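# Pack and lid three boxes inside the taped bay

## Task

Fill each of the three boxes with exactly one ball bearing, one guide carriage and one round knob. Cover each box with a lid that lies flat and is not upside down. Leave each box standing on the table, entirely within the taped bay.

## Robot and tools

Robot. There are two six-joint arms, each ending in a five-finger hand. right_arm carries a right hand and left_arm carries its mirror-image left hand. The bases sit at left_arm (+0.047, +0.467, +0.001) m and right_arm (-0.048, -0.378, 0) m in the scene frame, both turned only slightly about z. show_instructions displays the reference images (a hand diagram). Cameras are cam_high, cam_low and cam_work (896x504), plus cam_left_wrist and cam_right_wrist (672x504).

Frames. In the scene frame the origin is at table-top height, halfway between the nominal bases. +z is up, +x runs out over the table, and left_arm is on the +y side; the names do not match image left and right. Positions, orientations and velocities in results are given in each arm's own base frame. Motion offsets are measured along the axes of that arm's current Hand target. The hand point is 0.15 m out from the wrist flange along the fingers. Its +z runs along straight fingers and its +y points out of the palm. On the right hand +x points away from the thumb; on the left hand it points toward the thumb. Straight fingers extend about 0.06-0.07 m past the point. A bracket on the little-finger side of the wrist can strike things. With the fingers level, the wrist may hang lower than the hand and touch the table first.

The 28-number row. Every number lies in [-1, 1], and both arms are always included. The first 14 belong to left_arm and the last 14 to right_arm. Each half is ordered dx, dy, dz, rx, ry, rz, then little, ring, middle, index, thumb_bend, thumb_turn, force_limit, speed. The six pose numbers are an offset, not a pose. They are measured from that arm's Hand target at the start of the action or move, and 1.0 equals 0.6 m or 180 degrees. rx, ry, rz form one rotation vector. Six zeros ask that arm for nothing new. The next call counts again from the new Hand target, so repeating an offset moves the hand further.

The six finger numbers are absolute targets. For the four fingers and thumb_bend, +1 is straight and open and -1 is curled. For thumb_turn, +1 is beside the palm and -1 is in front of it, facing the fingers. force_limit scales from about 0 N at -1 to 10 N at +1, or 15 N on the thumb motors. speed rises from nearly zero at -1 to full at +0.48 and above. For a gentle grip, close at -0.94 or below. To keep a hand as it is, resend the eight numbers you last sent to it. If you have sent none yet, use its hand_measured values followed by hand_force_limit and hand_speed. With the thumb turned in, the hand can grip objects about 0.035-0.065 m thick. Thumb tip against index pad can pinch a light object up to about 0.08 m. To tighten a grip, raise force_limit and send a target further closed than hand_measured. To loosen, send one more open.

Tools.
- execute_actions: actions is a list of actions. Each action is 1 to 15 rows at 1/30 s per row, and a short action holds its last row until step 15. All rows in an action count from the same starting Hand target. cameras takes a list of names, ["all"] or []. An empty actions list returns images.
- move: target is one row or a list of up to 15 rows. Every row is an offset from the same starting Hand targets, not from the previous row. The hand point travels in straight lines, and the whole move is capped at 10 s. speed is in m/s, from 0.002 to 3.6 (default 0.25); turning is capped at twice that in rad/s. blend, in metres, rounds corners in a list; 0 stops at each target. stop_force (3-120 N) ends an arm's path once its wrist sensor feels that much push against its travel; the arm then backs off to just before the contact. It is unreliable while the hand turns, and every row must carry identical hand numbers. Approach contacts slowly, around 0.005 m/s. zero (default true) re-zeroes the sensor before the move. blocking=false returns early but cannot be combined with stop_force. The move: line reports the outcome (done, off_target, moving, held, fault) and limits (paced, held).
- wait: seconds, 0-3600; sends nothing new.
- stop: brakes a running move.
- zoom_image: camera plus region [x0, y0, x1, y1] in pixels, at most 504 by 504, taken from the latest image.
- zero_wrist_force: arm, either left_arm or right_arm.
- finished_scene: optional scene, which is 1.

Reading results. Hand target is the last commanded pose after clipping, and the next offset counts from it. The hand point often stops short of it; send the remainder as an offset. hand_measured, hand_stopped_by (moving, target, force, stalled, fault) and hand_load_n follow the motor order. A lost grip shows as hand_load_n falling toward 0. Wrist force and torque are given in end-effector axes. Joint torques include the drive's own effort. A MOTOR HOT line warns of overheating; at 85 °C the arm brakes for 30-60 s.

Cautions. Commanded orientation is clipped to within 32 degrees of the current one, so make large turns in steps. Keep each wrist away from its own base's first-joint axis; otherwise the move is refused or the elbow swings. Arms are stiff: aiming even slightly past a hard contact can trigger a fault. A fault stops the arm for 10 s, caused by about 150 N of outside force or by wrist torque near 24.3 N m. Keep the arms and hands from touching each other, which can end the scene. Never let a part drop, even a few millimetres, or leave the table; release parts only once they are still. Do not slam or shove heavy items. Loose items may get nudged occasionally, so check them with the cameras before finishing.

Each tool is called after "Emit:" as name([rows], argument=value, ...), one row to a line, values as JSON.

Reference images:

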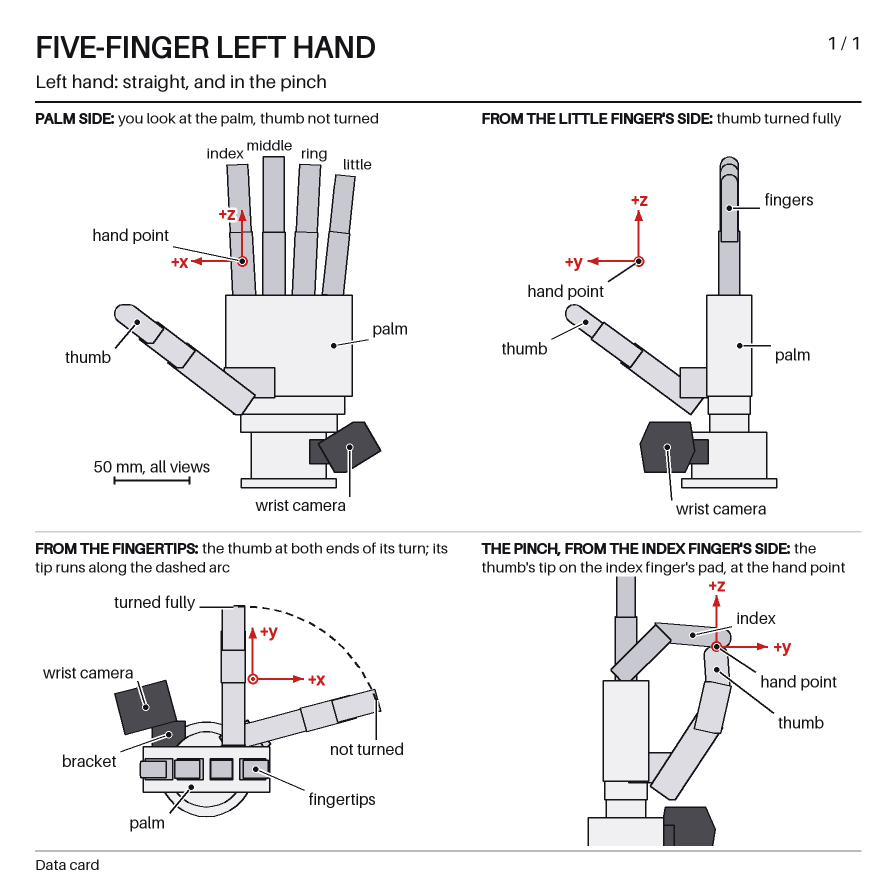

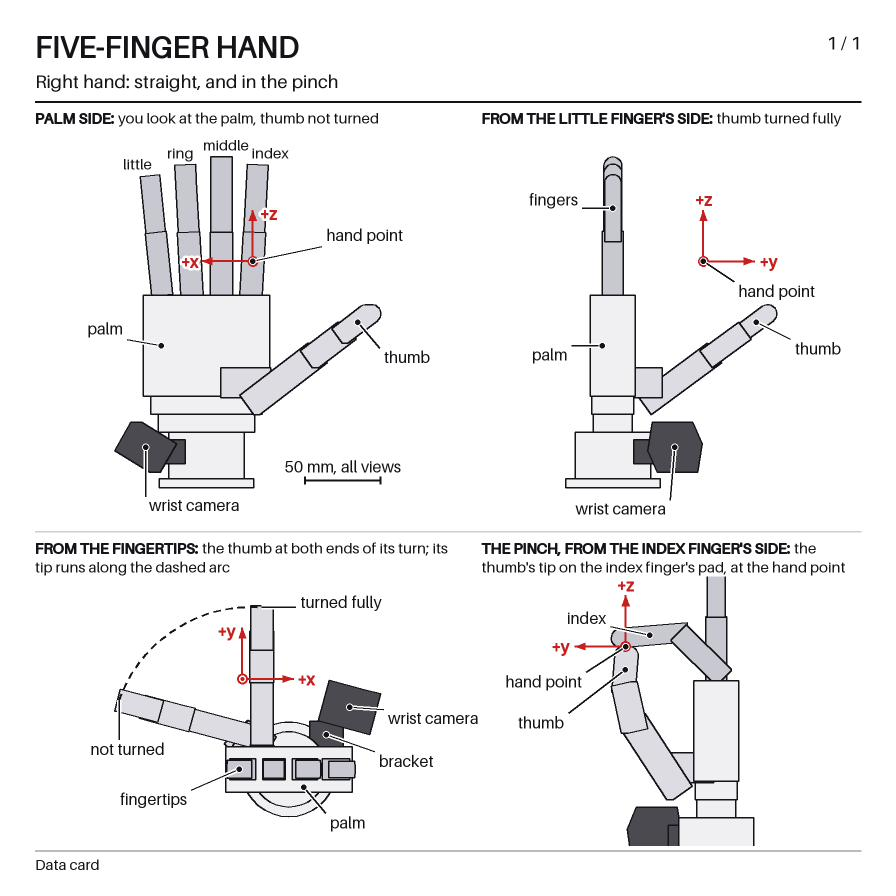

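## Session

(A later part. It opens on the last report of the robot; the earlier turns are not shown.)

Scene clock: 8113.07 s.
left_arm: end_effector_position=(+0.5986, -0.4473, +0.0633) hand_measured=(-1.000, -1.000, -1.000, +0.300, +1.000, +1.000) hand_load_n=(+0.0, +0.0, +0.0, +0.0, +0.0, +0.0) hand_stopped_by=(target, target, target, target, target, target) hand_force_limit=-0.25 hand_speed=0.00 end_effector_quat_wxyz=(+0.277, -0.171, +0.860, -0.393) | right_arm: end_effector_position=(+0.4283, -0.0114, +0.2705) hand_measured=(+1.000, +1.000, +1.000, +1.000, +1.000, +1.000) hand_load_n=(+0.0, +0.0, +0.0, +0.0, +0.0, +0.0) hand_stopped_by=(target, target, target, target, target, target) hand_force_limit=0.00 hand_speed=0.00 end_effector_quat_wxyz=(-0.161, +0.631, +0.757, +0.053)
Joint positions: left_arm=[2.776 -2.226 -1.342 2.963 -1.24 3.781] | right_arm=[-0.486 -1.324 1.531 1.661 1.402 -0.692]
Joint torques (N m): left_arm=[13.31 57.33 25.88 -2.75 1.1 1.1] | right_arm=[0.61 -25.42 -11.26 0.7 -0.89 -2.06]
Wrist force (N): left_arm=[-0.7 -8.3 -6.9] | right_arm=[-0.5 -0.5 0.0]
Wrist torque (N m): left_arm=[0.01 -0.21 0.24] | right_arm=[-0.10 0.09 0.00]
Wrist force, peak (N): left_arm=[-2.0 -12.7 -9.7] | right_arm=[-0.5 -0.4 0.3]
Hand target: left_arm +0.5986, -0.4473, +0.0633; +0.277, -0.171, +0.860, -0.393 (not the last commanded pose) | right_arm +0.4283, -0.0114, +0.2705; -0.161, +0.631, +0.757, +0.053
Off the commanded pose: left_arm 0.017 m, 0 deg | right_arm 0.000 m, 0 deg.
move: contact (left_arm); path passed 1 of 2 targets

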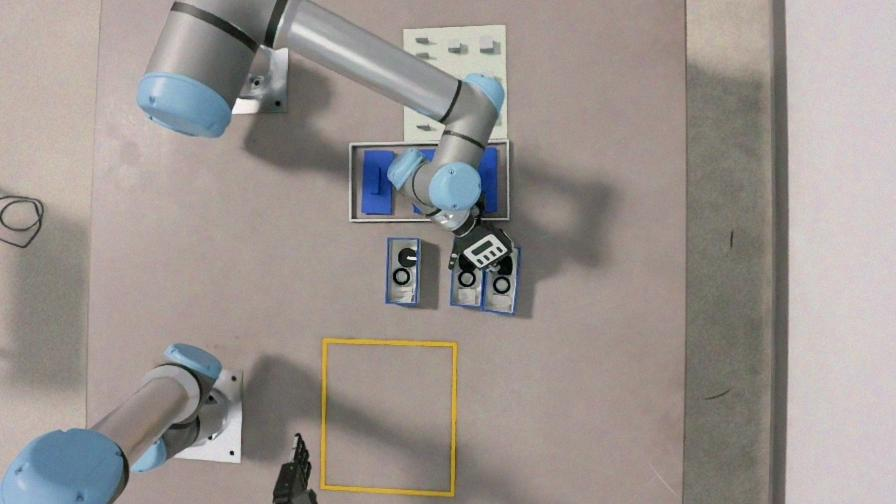

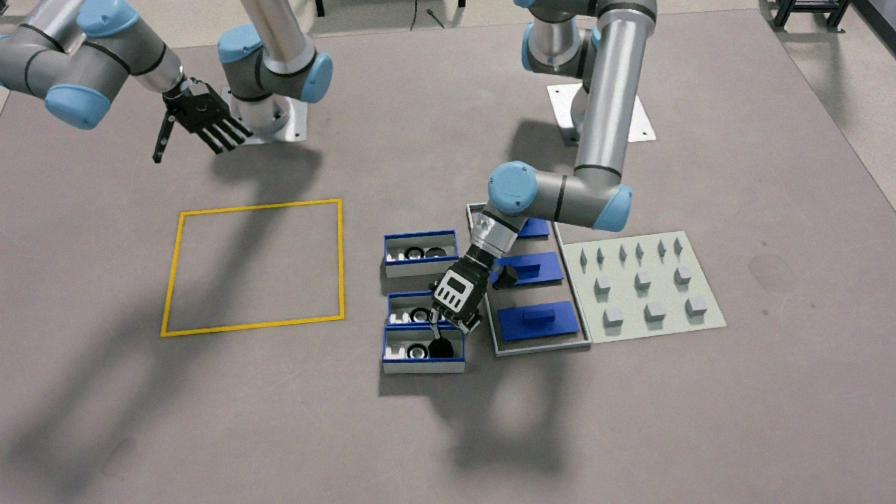

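Emit:
move([
  [0.01402,0.00321,-0.00883,0,0,0,-1,-1,-1,0.3,1,1,-0.25,0,0,0,0,0,0,0,1,1,1,1,1,1,0,0],
  [0.02266,0.01695,-0.0014,0,0,0,-1,-1,-1,0.3,1,1,-0.25,0,0,0,0,0,0,0,1,1,1,1,1,1,0,0],
], speed=0.03, stop_force=8, cameras=["cam_high","cam_work"])

Emit:
zoom_image(camera="cam_work", region=[416, 310, 476, 370])

Emit:
zoom_image(camera="cam_high", region=[486, 240, 526, 280])

Scene clock: 8129.50 s.
left_arm: end_effector_position=(+0.5866, -0.4473, +0.0512) hand_measured=(-1.000, -1.000, -1.000, +0.300, +1.000, +1.000) hand_load_n=(+0.0, +0.0, +0.5, +0.5, +0.0, +0.0) hand_stopped_by=(target, target, target, target, target, target) hand_force_limit=-0.25 hand_speed=0.00 end_effector_quat_wxyz=(+0.277, -0.171, +0.860, -0.393) | right_arm: end_effector_position=(+0.4283, -0.0114, +0.2705) hand_measured=(+1.000, +1.000, +1.000, +1.000, +1.000, +1.000) hand_load_n=(+0.0, +0.0, +0.0, +0.0, +0.0, +0.0) hand_stopped_by=(target, target, target, target, target, target) hand_force_limit=0.00 hand_speed=0.00 end_effector_quat_wxyz=(-0.161, +0.631, +0.757, +0.053)
Joint positions: left_arm=[2.769 -2.217 -1.393 3.006 -1.247 3.776] | right_arm=[-0.486 -1.324 1.531 1.661 1.402 -0.692]
Joint torques (N m): left_arm=[-13.4 33.16 5.97 1.6 -1.2 -1.31] | right_arm=[0 -25.01 -10.95 0.58 -0.83 -2.02]
Wrist force (N): left_arm=[-0.9 -1.1 -0.5] | right_arm=[-0.6 -0.3 0.1]
Wrist torque (N m): left_arm=[-0.05 -0.03 0.11] | right_arm=[-0.07 0.10 0.00]
Wrist force, peak (N): left_arm=[-0.9 -8.2 -7.0] | right_arm=[-0.5 -0.5 0.0]
Hand target: left_arm +0.5866, -0.4473, +0.0512; +0.277, -0.171, +0.860, -0.393 | right_arm +0.4283, -0.0114, +0.2705; -0.161, +0.631, +0.757, +0.053
Off the commanded pose: left_arm 0.000 m, 0 deg | right_arm 0.000 m, 0 deg.
move: done

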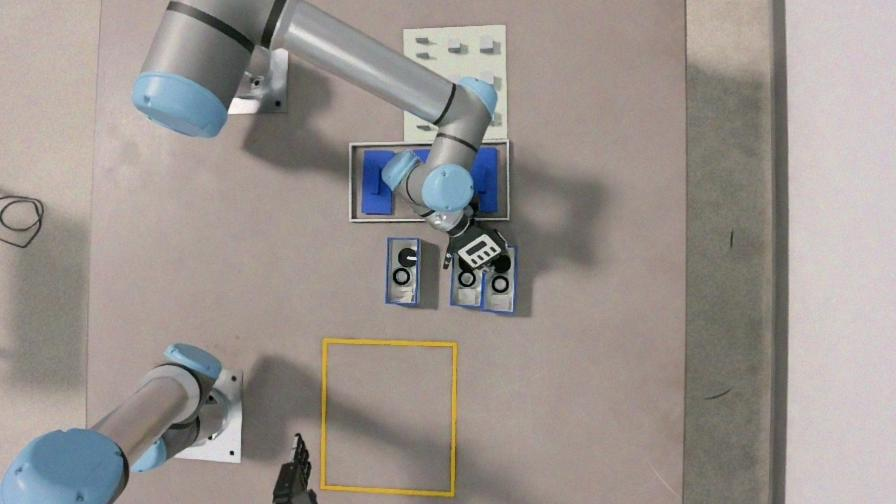

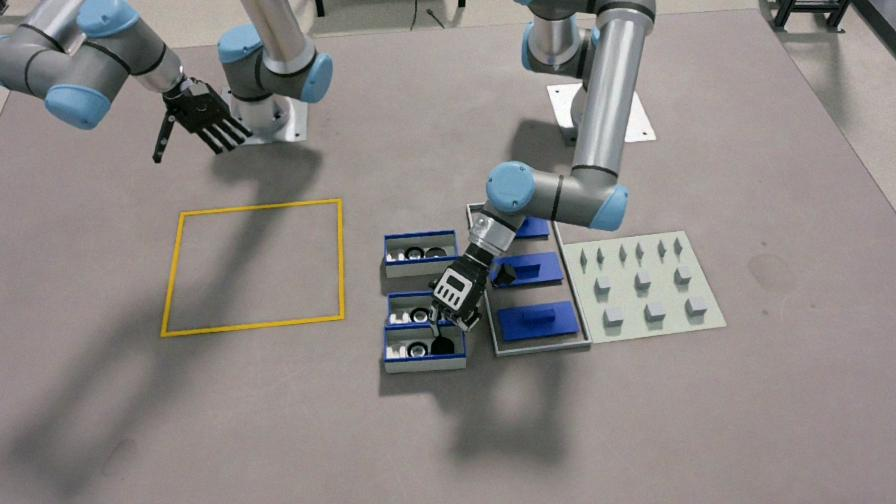

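Scaled by 8.400 from the camera's image (finer frame: 1280x720).

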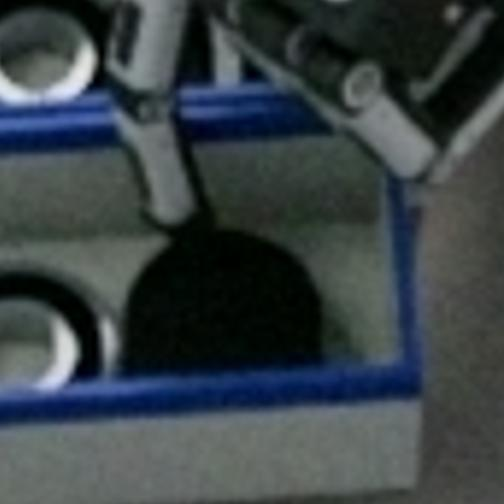

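Scaled by 12.600 from the camera's image (finer frame: 1280x720).

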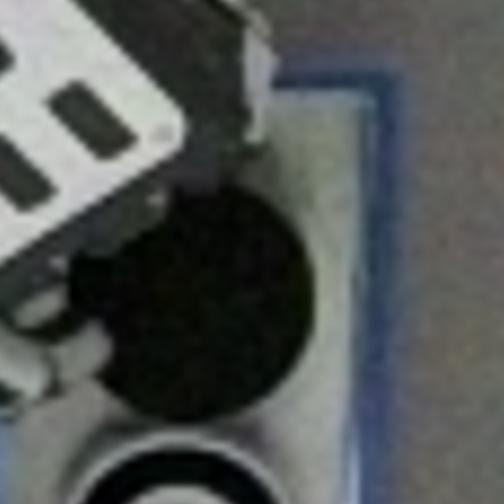

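Emit:
move([
  [-0.0171,-0.0385,-0.02705,0,0,0,-1,-1,-1,0.3,1,1,-0.25,0,0,0,0,0,0,0,1,1,1,1,1,1,0,0],
  [-0.03925,0.0113,-0.20408,0,0,0,-1,-1,-1,0.3,1,1,-0.25,0,0,0,0,0,0,0,1,1,1,1,1,1,0,0],
], speed=[0.1,0.2], blend=[0.01,0], cameras=["cam_high","cam_work"])

Emit:
zoom_image(camera="cam_high", region=[436, 236, 526, 316])

Emit:
zoom_image(camera="cam_work", region=[376, 280, 476, 380])

Scene clock: 8152.53 s.
left_arm: end_effector_position=(+0.5300, -0.3599, +0.1200) hand_measured=(-1.000, -1.000, -1.000, +0.300, +1.000, +1.000) hand_load_n=(+0.0, +0.0, +0.5, +0.0, +0.0, +0.0) hand_stopped_by=(target, target, target, target, target, target) hand_force_limit=-0.25 hand_speed=0.00 end_effector_quat_wxyz=(+0.277, -0.171, +0.860, -0.393) | right_arm: end_effector_position=(+0.4283, -0.0114, +0.2705) hand_measured=(+1.000, +1.000, +1.000, +1.000, +1.000, +1.000) hand_load_n=(+0.0, +0.0, +0.0, +0.0, +0.0, +0.0) hand_stopped_by=(target, target, target, target, target, target) hand_force_limit=0.00 hand_speed=0.00 end_effector_quat_wxyz=(-0.161, +0.631, +0.757, +0.053)
Joint positions: left_arm=[2.901 -1.944 -1.636 2.945 -1.139 3.859] | right_arm=[-0.486 -1.324 1.531 1.661 1.402 -0.692]
Joint torques (N m): left_arm=[11.89 50.53 7.55 -2.22 1.93 1.17] | right_arm=[0.24 -24.96 -11.05 0.63 -0.67 -2.01]
Wrist force (N): left_arm=[0.6 -0.1 -0.4] | right_arm=[-0.6 -0.3 0.0]
Wrist torque (N m): left_arm=[-0.01 -0.12 -0.02] | right_arm=[-0.08 0.10 0.00]
Wrist force, peak (N): left_arm=[-1.1 -1.2 -0.6] | right_arm=[-0.7 -0.3 0.1]
Hand target: left_arm +0.5299, -0.3598, +0.1200; +0.277, -0.171, +0.860, -0.393 | right_arm +0.4283, -0.0114, +0.2705; -0.161, +0.631, +0.757, +0.053
Off the commanded pose: left_arm 0.000 m, 0 deg | right_arm 0.000 m, 0 deg.
move: done

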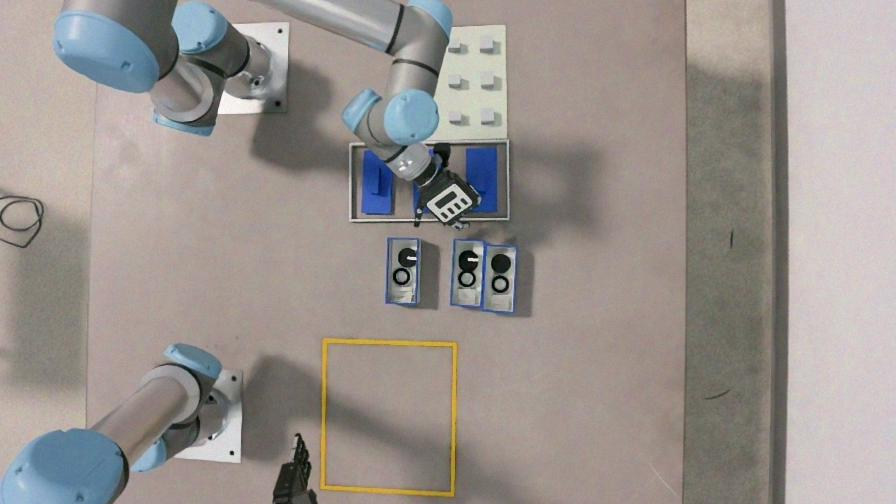

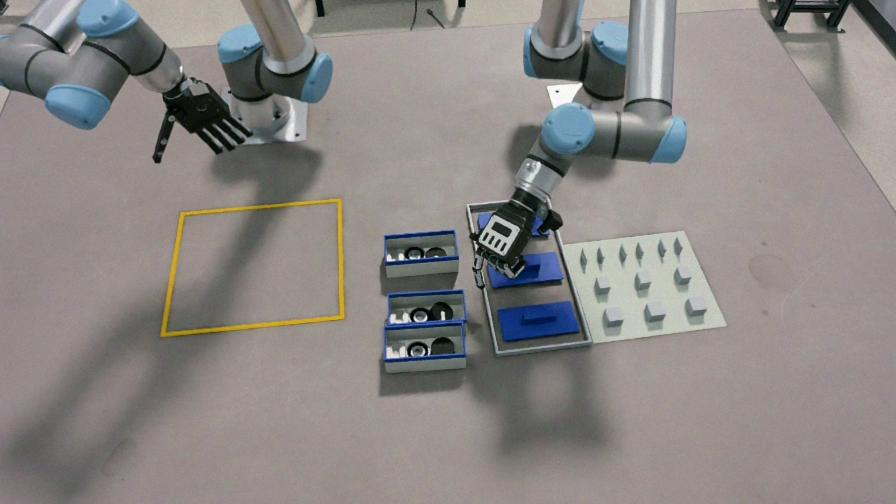

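Scaled by 5.600 from the camera's image (finer frame: 1280x720).

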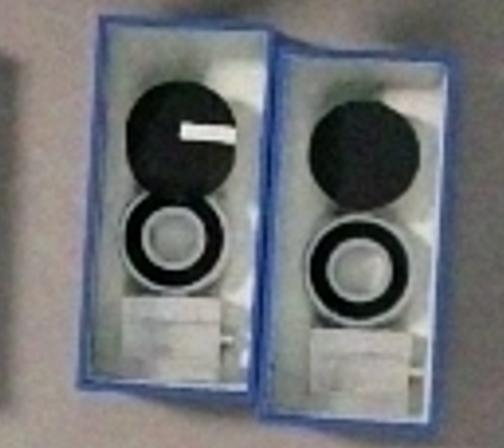

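Scaled by 5.040 from the camera's image (finer frame: 1280x720).

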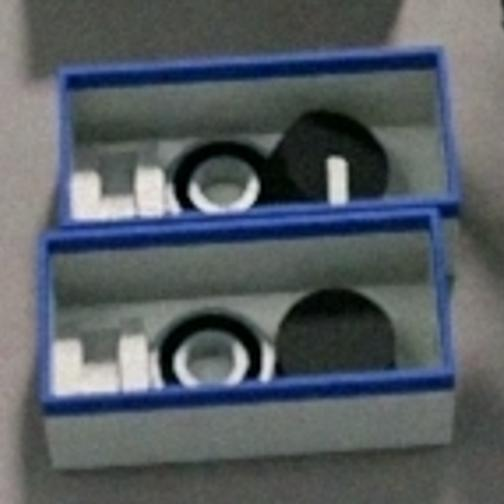

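Emit:
move(target=[0.1383,-0.06525,0.14463,0,0,0,-1,-1,-1,0.3,1,1,-0.25,0,0,0,0,0,0,0,1,1,1,1,1,1,0,0], speed=0.15, cameras=["cam_high","cam_work"])

Emit:
zoom_image(camera="cam_high", region=[436, 236, 486, 286])

Emit:
zoom_image(camera="cam_work", region=[396, 270, 466, 340])

Scene clock: 8191.00 s.
left_arm: end_effector_position=(+0.5204, -0.4773, +0.0751) hand_measured=(-1.000, -1.000, -1.000, +0.300, +1.000, +1.000) hand_load_n=(+0.0, +0.0, +0.5, +0.0, +0.0, +0.0) hand_stopped_by=(target, target, target, target, target, target) hand_force_limit=-0.25 hand_speed=0.00 end_effector_quat_wxyz=(+0.277, -0.171, +0.860, -0.393) | right_arm: end_effector_position=(+0.4283, -0.0114, +0.2705) hand_measured=(+1.000, +1.000, +1.000, +1.000, +1.000, +1.000) hand_load_n=(+0.0, +0.0, +0.0, +0.0, +0.0, +0.0) hand_stopped_by=(target, target, target, target, target, target) hand_force_limit=0.00 hand_speed=0.00 end_effector_quat_wxyz=(-0.161, +0.631, +0.757, +0.053)
Joint positions: left_arm=[2.666 -2.115 -1.494 3.021 -1.332 3.716] | right_arm=[-0.486 -1.324 1.531 1.661 1.402 -0.692]
Joint torques (N m): left_arm=[-15.21 30.52 27.71 -1.97 -1.31 -1.31] | right_arm=[0.66 -24.74 -11.07 0.53 -0.68 -1.91]
Wrist force (N): left_arm=[0.5 -0.4 -1.0] | right_arm=[-0.3 -0.4 -0.2]
Wrist torque (N m): left_arm=[-0.01 -0.10 0.13] | right_arm=[-0.07 0.06 0.01]
Wrist force, peak (N): left_arm=[1.1 -0.7 -0.5] | right_arm=[-0.7 -0.4 0.1]
Hand target: left_arm +0.5205, -0.4774, +0.0750; +0.277, -0.171, +0.860, -0.393 | right_arm +0.4283, -0.0114, +0.2705; -0.161, +0.631, +0.757, +0.053
Off the commanded pose: left_arm 0.000 m, 0 deg | right_arm 0.000 m, 0 deg.
move: done

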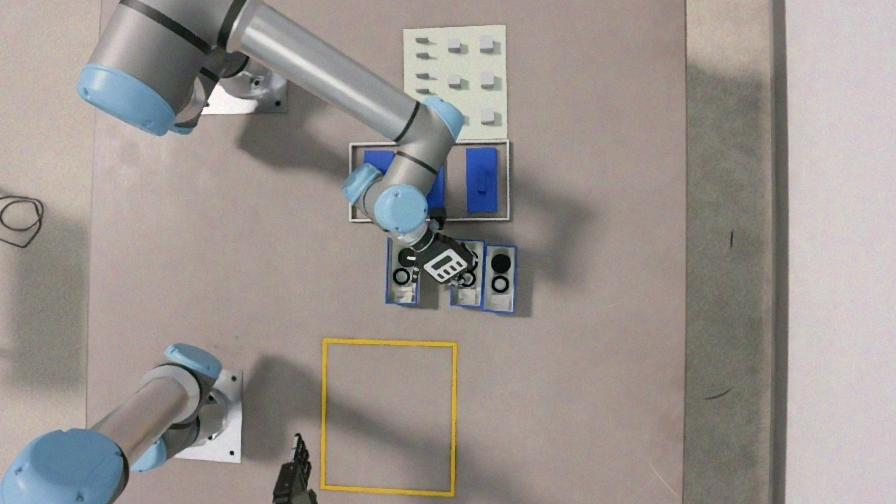

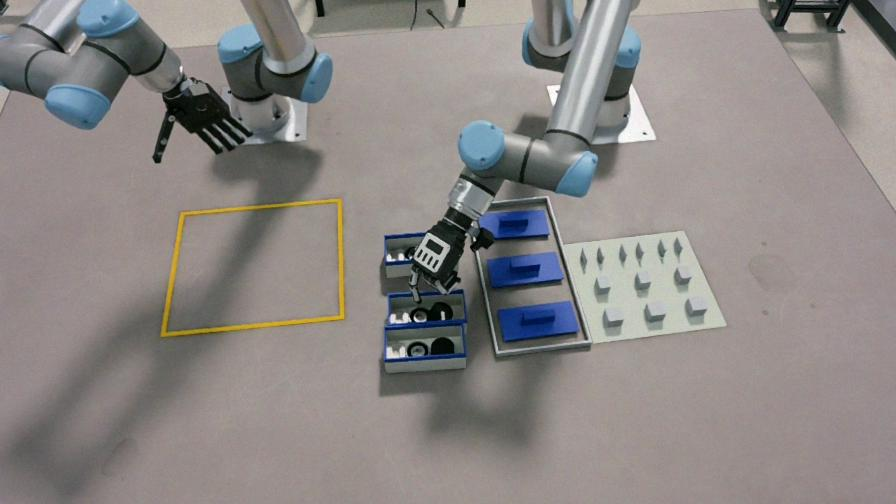

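Scaled by 10.080 from the camera's image (finer frame: 1280x720).

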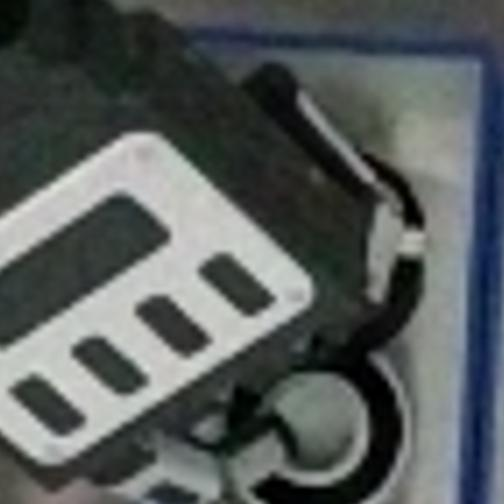

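Scaled by 7.200 from the camera's image (finer frame: 1280x720).

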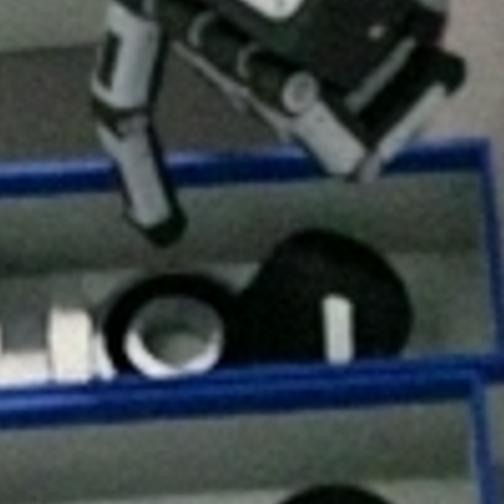

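Emit:
move([
  [0.00737,0.0363,0.03328,0,0,0,-1,-1,-1,0.3,1,1,-0.25,0,0,0,0,0,0,0,1,1,1,1,1,1,0,0],
  [-0.0131,0.06167,0.01008,0,0,0,-1,-1,-1,0.3,1,1,-0.25,0,0,0,0,0,0,0,1,1,1,1,1,1,0,0],
  [-0.04257,-0.0193,-0.03828,0,0,0,-1,-1,-1,0.3,1,1,-0.25,0,0,0,0,0,0,0,1,1,1,1,1,1,0,0],
], speed=[0.03,0.03,0.06], stop_force=6, cameras=["cam_high","cam_work"])

Emit:
zoom_image(camera="cam_high", region=[436, 236, 526, 316])

Emit:
zoom_image(camera="cam_work", region=[396, 270, 466, 340])

Scene clock: 8212.60 s.
left_arm: end_effector_position=(+0.5240, -0.4775, +0.0604) hand_measured=(-1.000, -1.000, -1.000, +0.300, +1.000, +1.000) hand_load_n=(+0.5, +0.0, +0.0, +0.0, +0.0, +0.0) hand_stopped_by=(target, target, target, target, target, target) hand_force_limit=-0.25 hand_speed=0.00 end_effector_quat_wxyz=(+0.277, -0.171, +0.860, -0.393) | right_arm: end_effector_position=(+0.4283, -0.0114, +0.2705) hand_measured=(+1.000, +1.000, +1.000, +1.000, +1.000, +1.000) hand_load_n=(+0.0, +0.0, +0.0, +0.0, +0.0, +0.0) hand_stopped_by=(target, target, target, target, target, target) hand_force_limit=0.00 hand_speed=0.00 end_effector_quat_wxyz=(-0.161, +0.631, +0.757, +0.053)
Joint positions: left_arm=[2.669 -2.137 -1.5 3.049 -1.329 3.718] | right_arm=[-0.486 -1.324 1.531 1.661 1.402 -0.692]
Joint torques (N m): left_arm=[-14.69 55.19 26.03 -2.46 -1.25 -0.98] | right_arm=[0.52 -24.7 -10.44 0.77 -0.78 -1.99]
Wrist force (N): left_arm=[-1.8 -4.3 -3.6] | right_arm=[-0.4 -0.3 0.0]
Wrist torque (N m): left_arm=[-0.18 0.18 -0.37] | right_arm=[-0.06 0.07 0.01]
Wrist force, peak (N): left_arm=[-4.7 -11.8 -7.4] | right_arm=[-0.5 -0.5 0.2]
Hand target: left_arm +0.5240, -0.4775, +0.0604; +0.277, -0.171, +0.860, -0.393 (not the last commanded pose) | right_arm +0.4283, -0.0114, +0.2705; -0.161, +0.631, +0.757, +0.053
Off the commanded pose: left_arm 0.049 m, 0 deg | right_arm 0.000 m, 0 deg.
move: contact (left_arm); path passed 0 of 3 targets

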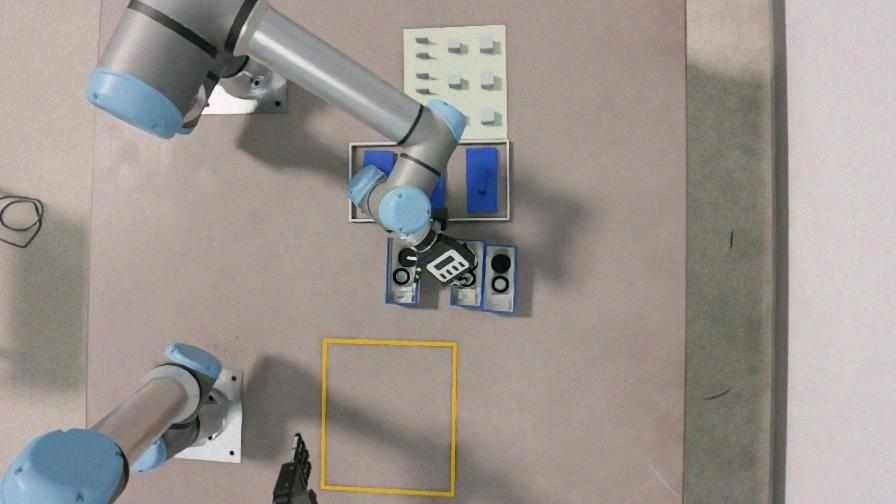

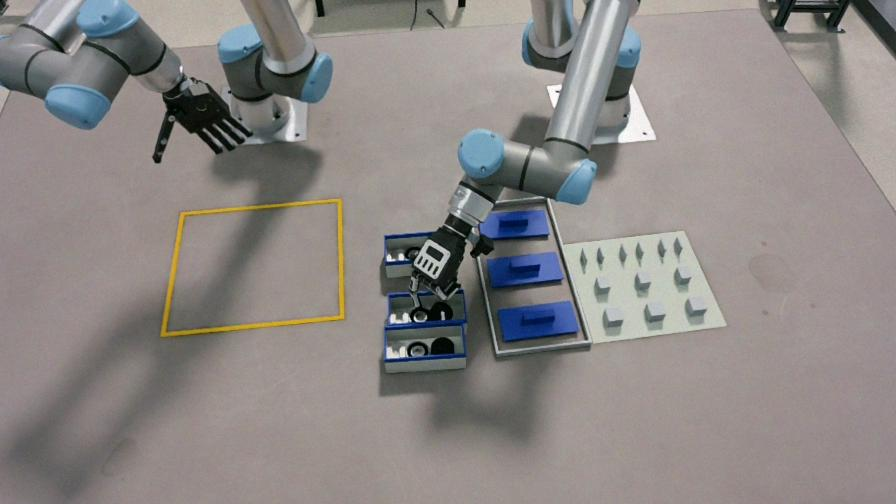

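Scaled by 5.600 from the camera's image (finer frame: 1280x720).

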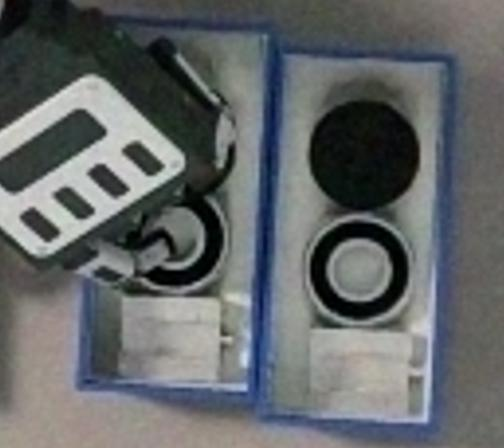

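Scaled by 7.200 from the camera's image (finer frame: 1280x720).

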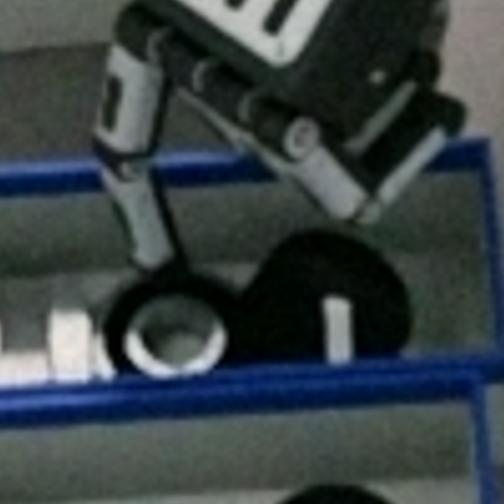

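Emit:
move(target=[-0.01305,-0.01968,-0.01007,0,0,0,-1,-1,-1,0.3,0.1,-0.76,-0.25,0,0,0,0,0,0,0,1,1,1,1,1,1,0,0], speed=0.1, cameras=["cam_high","cam_work"])

Emit:
zoom_image(camera="cam_high", region=[436, 236, 486, 286])

Emit:
zoom_image(camera="cam_work", region=[396, 270, 466, 340])

Scene clock: 8254.07 s.
left_arm: end_effector_position=(+0.5274, -0.4774, +0.0754) hand_measured=(-1.000, -1.000, -1.000, +0.300, +0.100, -0.760) hand_load_n=(+0.0, +0.0, +0.0, +0.0, +1.0, +3.5) hand_stopped_by=(target, target, target, target, target, target) hand_force_limit=-0.25 hand_speed=0.00 end_effector_quat_wxyz=(+0.277, -0.171, +0.860, -0.393) | right_arm: end_effector_position=(+0.4283, -0.0114, +0.2705) hand_measured=(+1.000, +1.000, +1.000, +1.000, +1.000, +1.000) hand_load_n=(+0.0, +0.0, +0.0, +0.0, +0.0, +0.0) hand_stopped_by=(target, target, target, target, target, target) hand_force_limit=0.00 hand_speed=0.00 end_effector_quat_wxyz=(-0.161, +0.631, +0.757, +0.053)
Joint positions: left_arm=[2.672 -2.126 -1.475 3.012 -1.327 3.72] | right_arm=[-0.486 -1.324 1.531 1.661 1.402 -0.692]
Joint torques (N m): left_arm=[11.94 58.24 28.35 -2.12 2 1.39] | right_arm=[0.11 -24.72 -10.76 0.68 -0.73 -1.94]
Wrist force (N): left_arm=[0.4 -0.4 -0.9] | right_arm=[-0.2 -0.1 0.0]
Wrist torque (N m): left_arm=[-0.03 -0.07 -0.05] | right_arm=[-0.04 0.05 0.02]
Wrist force, peak (N): left_arm=[-1.9 -5.3 -4.0] | right_arm=[-0.6 -0.3 0.2]
Hand target: left_arm +0.5274, -0.4774, +0.0754; +0.277, -0.171, +0.860, -0.393 | right_arm +0.4283, -0.0114, +0.2705; -0.161, +0.631, +0.757, +0.053
Off the commanded pose: left_arm 0.000 m, 0 deg | right_arm 0.000 m, 0 deg.
move: done

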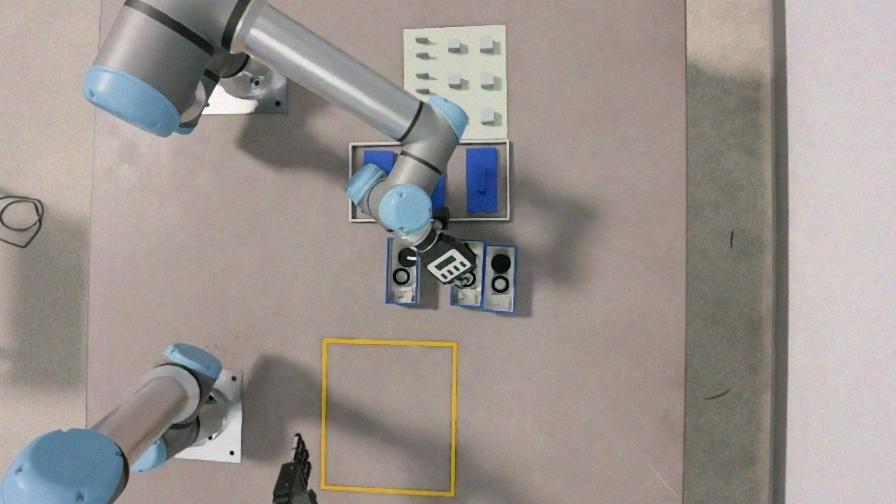

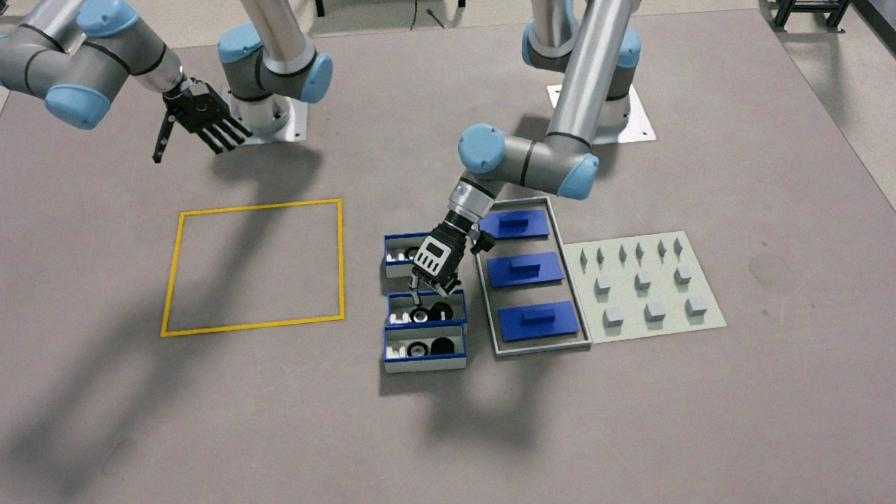

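Scaled by 10.080 from the camera's image (finer frame: 1280x720).

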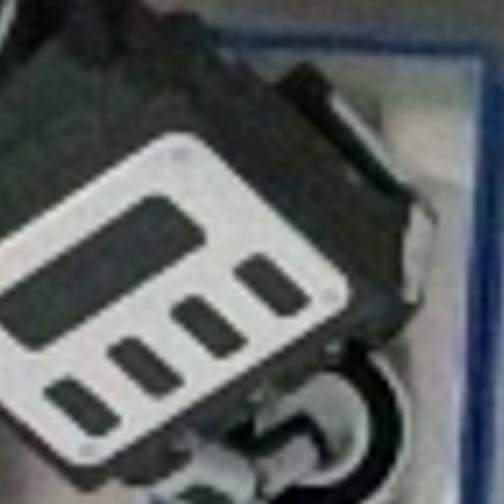

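Scaled by 7.200 from the camera's image (finer frame: 1280x720).

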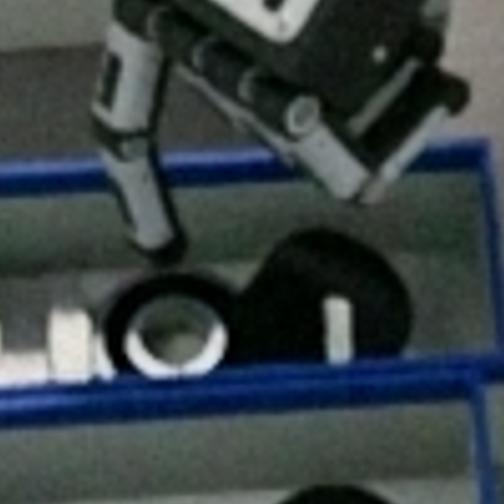

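Emit:
move([
  [0.01658,0.03721,0.02615,0,0,0,-1,-1,-1,0.3,0.1,-0.76,-0.25,0,0,0,0,0,0,0,1,1,1,1,1,1,0,0],
  [-0.00388,0.06257,0.00295,0,0,0,-1,-1,-1,0.3,0.1,-0.76,-0.25,0,0,0,0,0,0,0,1,1,1,1,1,1,0,0],
  [-0.0342,-0.01735,-0.04638,0,0,0,-1,-1,-1,0.3,0.1,-0.76,-0.25,0,0,0,0,0,0,0,1,1,1,1,1,1,0,0],
], speed=[0.03,0.03,0.06], stop_force=6, cameras=["cam_high","cam_work"])

Emit:
zoom_image(camera="cam_high", region=[436, 236, 526, 316])

Emit:
zoom_image(camera="cam_work", region=[396, 270, 466, 340])

Scene clock: 8269.67 s.
left_arm: end_effector_position=(+0.5274, -0.4774, +0.0611) hand_measured=(-1.000, -1.000, -1.000, +0.300, +0.100, -0.760) hand_load_n=(+0.0, +0.5, +0.0, +0.0, +0.0, +4.0) hand_stopped_by=(target, target, target, target, target, target) hand_force_limit=-0.25 hand_speed=0.00 end_effector_quat_wxyz=(+0.277, -0.171, +0.860, -0.393) | right_arm: end_effector_position=(+0.4283, -0.0114, +0.2705) hand_measured=(+1.000, +1.000, +1.000, +1.000, +1.000, +1.000) hand_load_n=(+0.0, +0.0, +0.0, +0.0, +0.0, +0.0) hand_stopped_by=(target, target, target, target, target, target) hand_force_limit=0.00 hand_speed=0.00 end_effector_quat_wxyz=(-0.161, +0.631, +0.757, +0.053)
Joint positions: left_arm=[2.672 -2.141 -1.49 3.043 -1.327 3.72] | right_arm=[-0.486 -1.324 1.531 1.661 1.402 -0.692]
Joint torques (N m): left_arm=[9.57 59.19 28.14 -1.86 0.52 1.23] | right_arm=[0.53 -24.61 -10.59 0.65 -0.74 -2.02]
Wrist force (N): left_arm=[0.5 -0.6 -1.2] | right_arm=[-0.3 -0.2 -0.2]
Wrist torque (N m): left_arm=[-0.01 -0.10 -0.05] | right_arm=[-0.05 0.07 0.02]
Wrist force, peak (N): left_arm=[-1.5 -3.6 -6.3] | right_arm=[-0.6 -0.4 0.3]
Hand target: left_arm +0.5274, -0.4774, +0.0611; +0.277, -0.171, +0.860, -0.393 (not the last commanded pose) | right_arm +0.4283, -0.0114, +0.2705; -0.161, +0.631, +0.757, +0.053
Off the commanded pose: left_arm 0.049 m, 0 deg | right_arm 0.000 m, 0 deg.
move: contact (left_arm); path passed 0 of 3 targets

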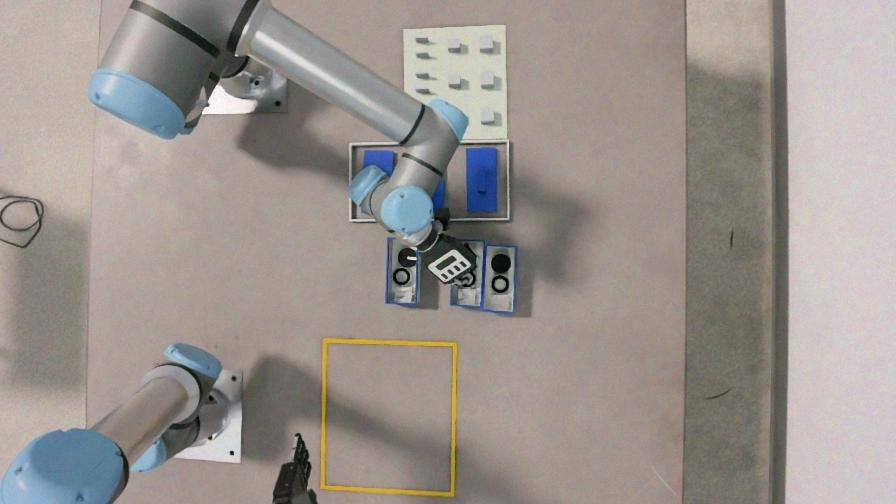

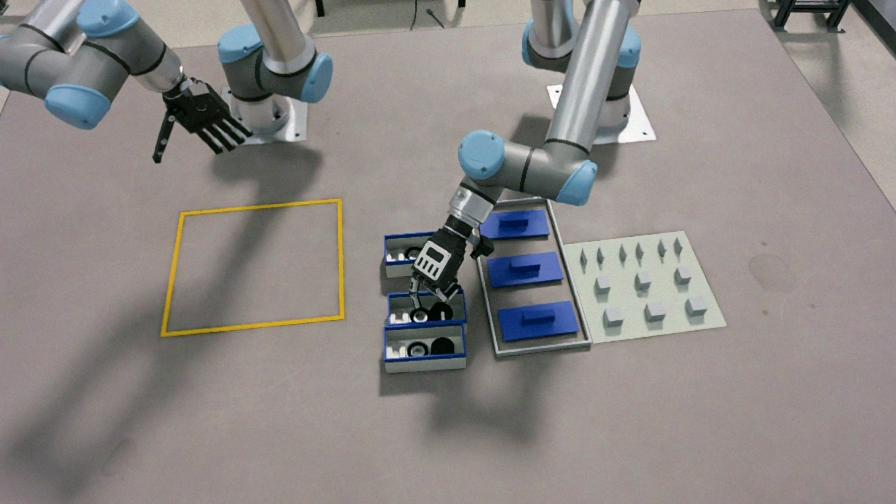

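Scaled by 5.600 from the camera's image (finer frame: 1280x720).

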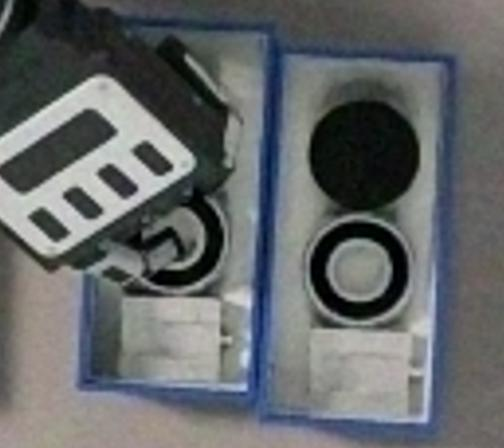

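Scaled by 7.200 from the camera's image (finer frame: 1280x720).

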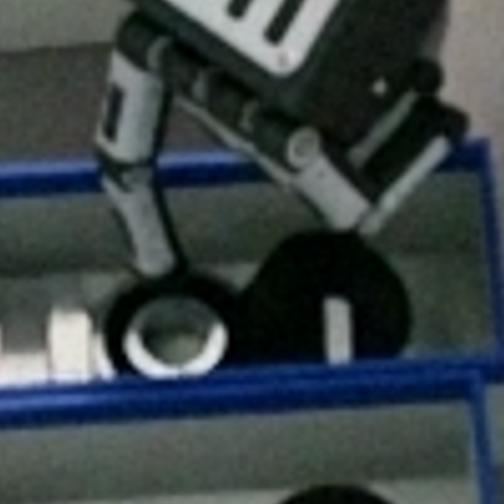

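Emit:
wait(seconds=0.05, cameras=["cam_left_wrist", "cam_low"])

Emit:
zoom_image(camera="cam_left_wrist", region=[150, 100, 600, 480])

Emit:
zoom_image(camera="cam_low", region=[370, 225, 500, 335])

Scene clock: 8338.10 s.
left_arm: end_effector_position=(+0.5274, -0.4774, +0.0611) hand_measured=(-1.000, -1.000, -1.000, +0.300, +0.100, -0.760) hand_load_n=(+0.0, +0.0, +0.0, +0.0, +0.0, +4.0) hand_stopped_by=(target, target, target, target, target, target) hand_force_limit=-0.25 hand_speed=0.00 end_effector_quat_wxyz=(+0.277, -0.171, +0.860, -0.393) | right_arm: end_effector_position=(+0.4283, -0.0114, +0.2705) hand_measured=(+1.000, +1.000, +1.000, +1.000, +1.000, +1.000) hand_load_n=(+0.0, +0.0, +0.0, +0.0, +0.0, +0.0) hand_stopped_by=(target, target, target, target, target, target) hand_force_limit=0.00 hand_speed=0.00 end_effector_quat_wxyz=(-0.161, +0.631, +0.757, +0.053)
Joint positions: left_arm=[2.672 -2.141 -1.49 3.043 -1.327 3.72] | right_arm=[-0.486 -1.324 1.531 1.661 1.402 -0.692]
Joint torques (N m): left_arm=[8.29 59.35 27.64 -2.25 0.62 1.29] | right_arm=[0.37 -24.11 -10.64 0.73 -0.79 -2.08]
Wrist force (N): left_arm=[0.3 -0.1 -0.8] | right_arm=[-0.5 -0.1 -0.1]
Wrist torque (N m): left_arm=[0.03 -0.06 -0.07] | right_arm=[-0.02 0.08 0.01]
Wrist force, peak (N): left_arm=[0.5 -0.6 -1.2] | right_arm=[-0.6 -0.6 0.0]
Hand target: left_arm +0.5274, -0.4774, +0.0611; +0.277, -0.171, +0.860, -0.393 (not the last commanded pose) | right_arm +0.4283, -0.0114, +0.2705; -0.161, +0.631, +0.757, +0.053
Off the commanded pose: left_arm 0.049 m, 0 deg | right_arm 0.000 m, 0 deg.
wait: 0.07 s; at rest from the start
Images, in order (width x height): cam_low 896x504, cam_left_wrist 672x504.

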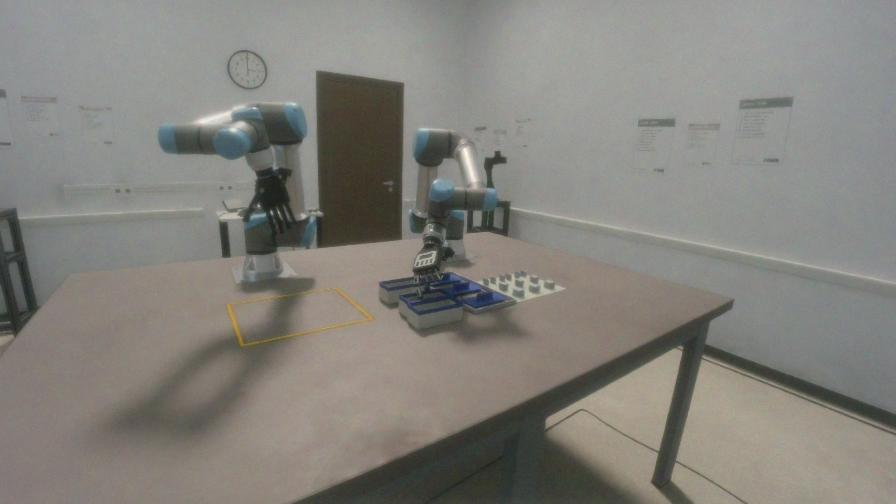

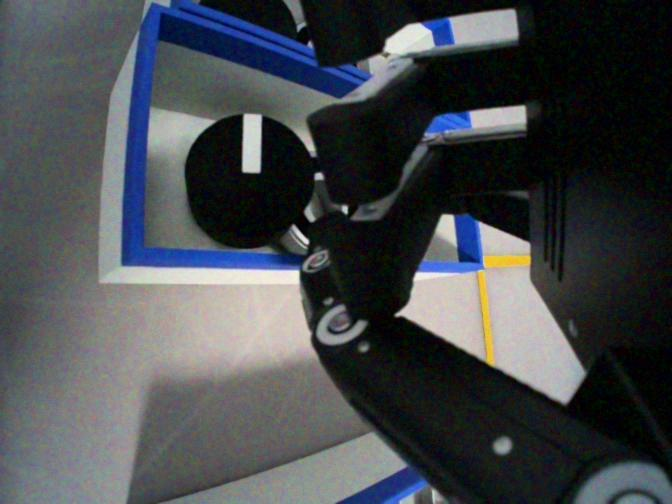

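Scaled by 1.120 from the camera's image (finer frame: 960x720).

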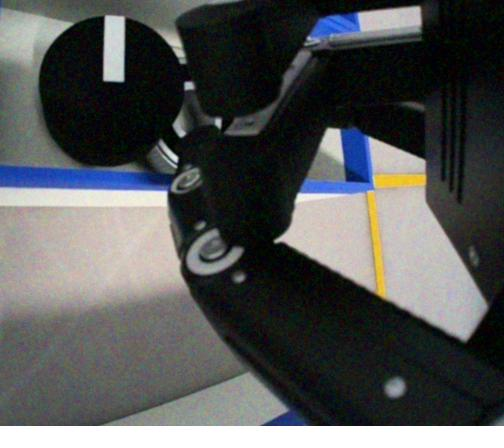

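Scaled by 3.877 from the camera's image (finer frame: 1280x720).

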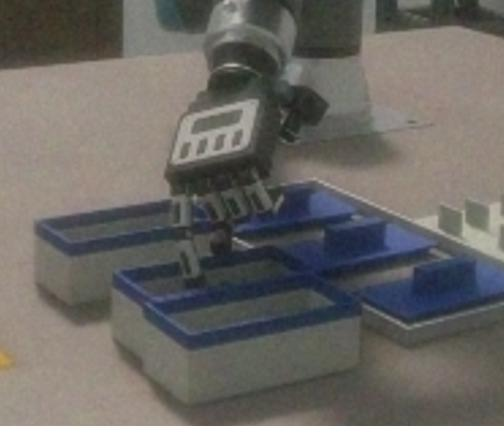

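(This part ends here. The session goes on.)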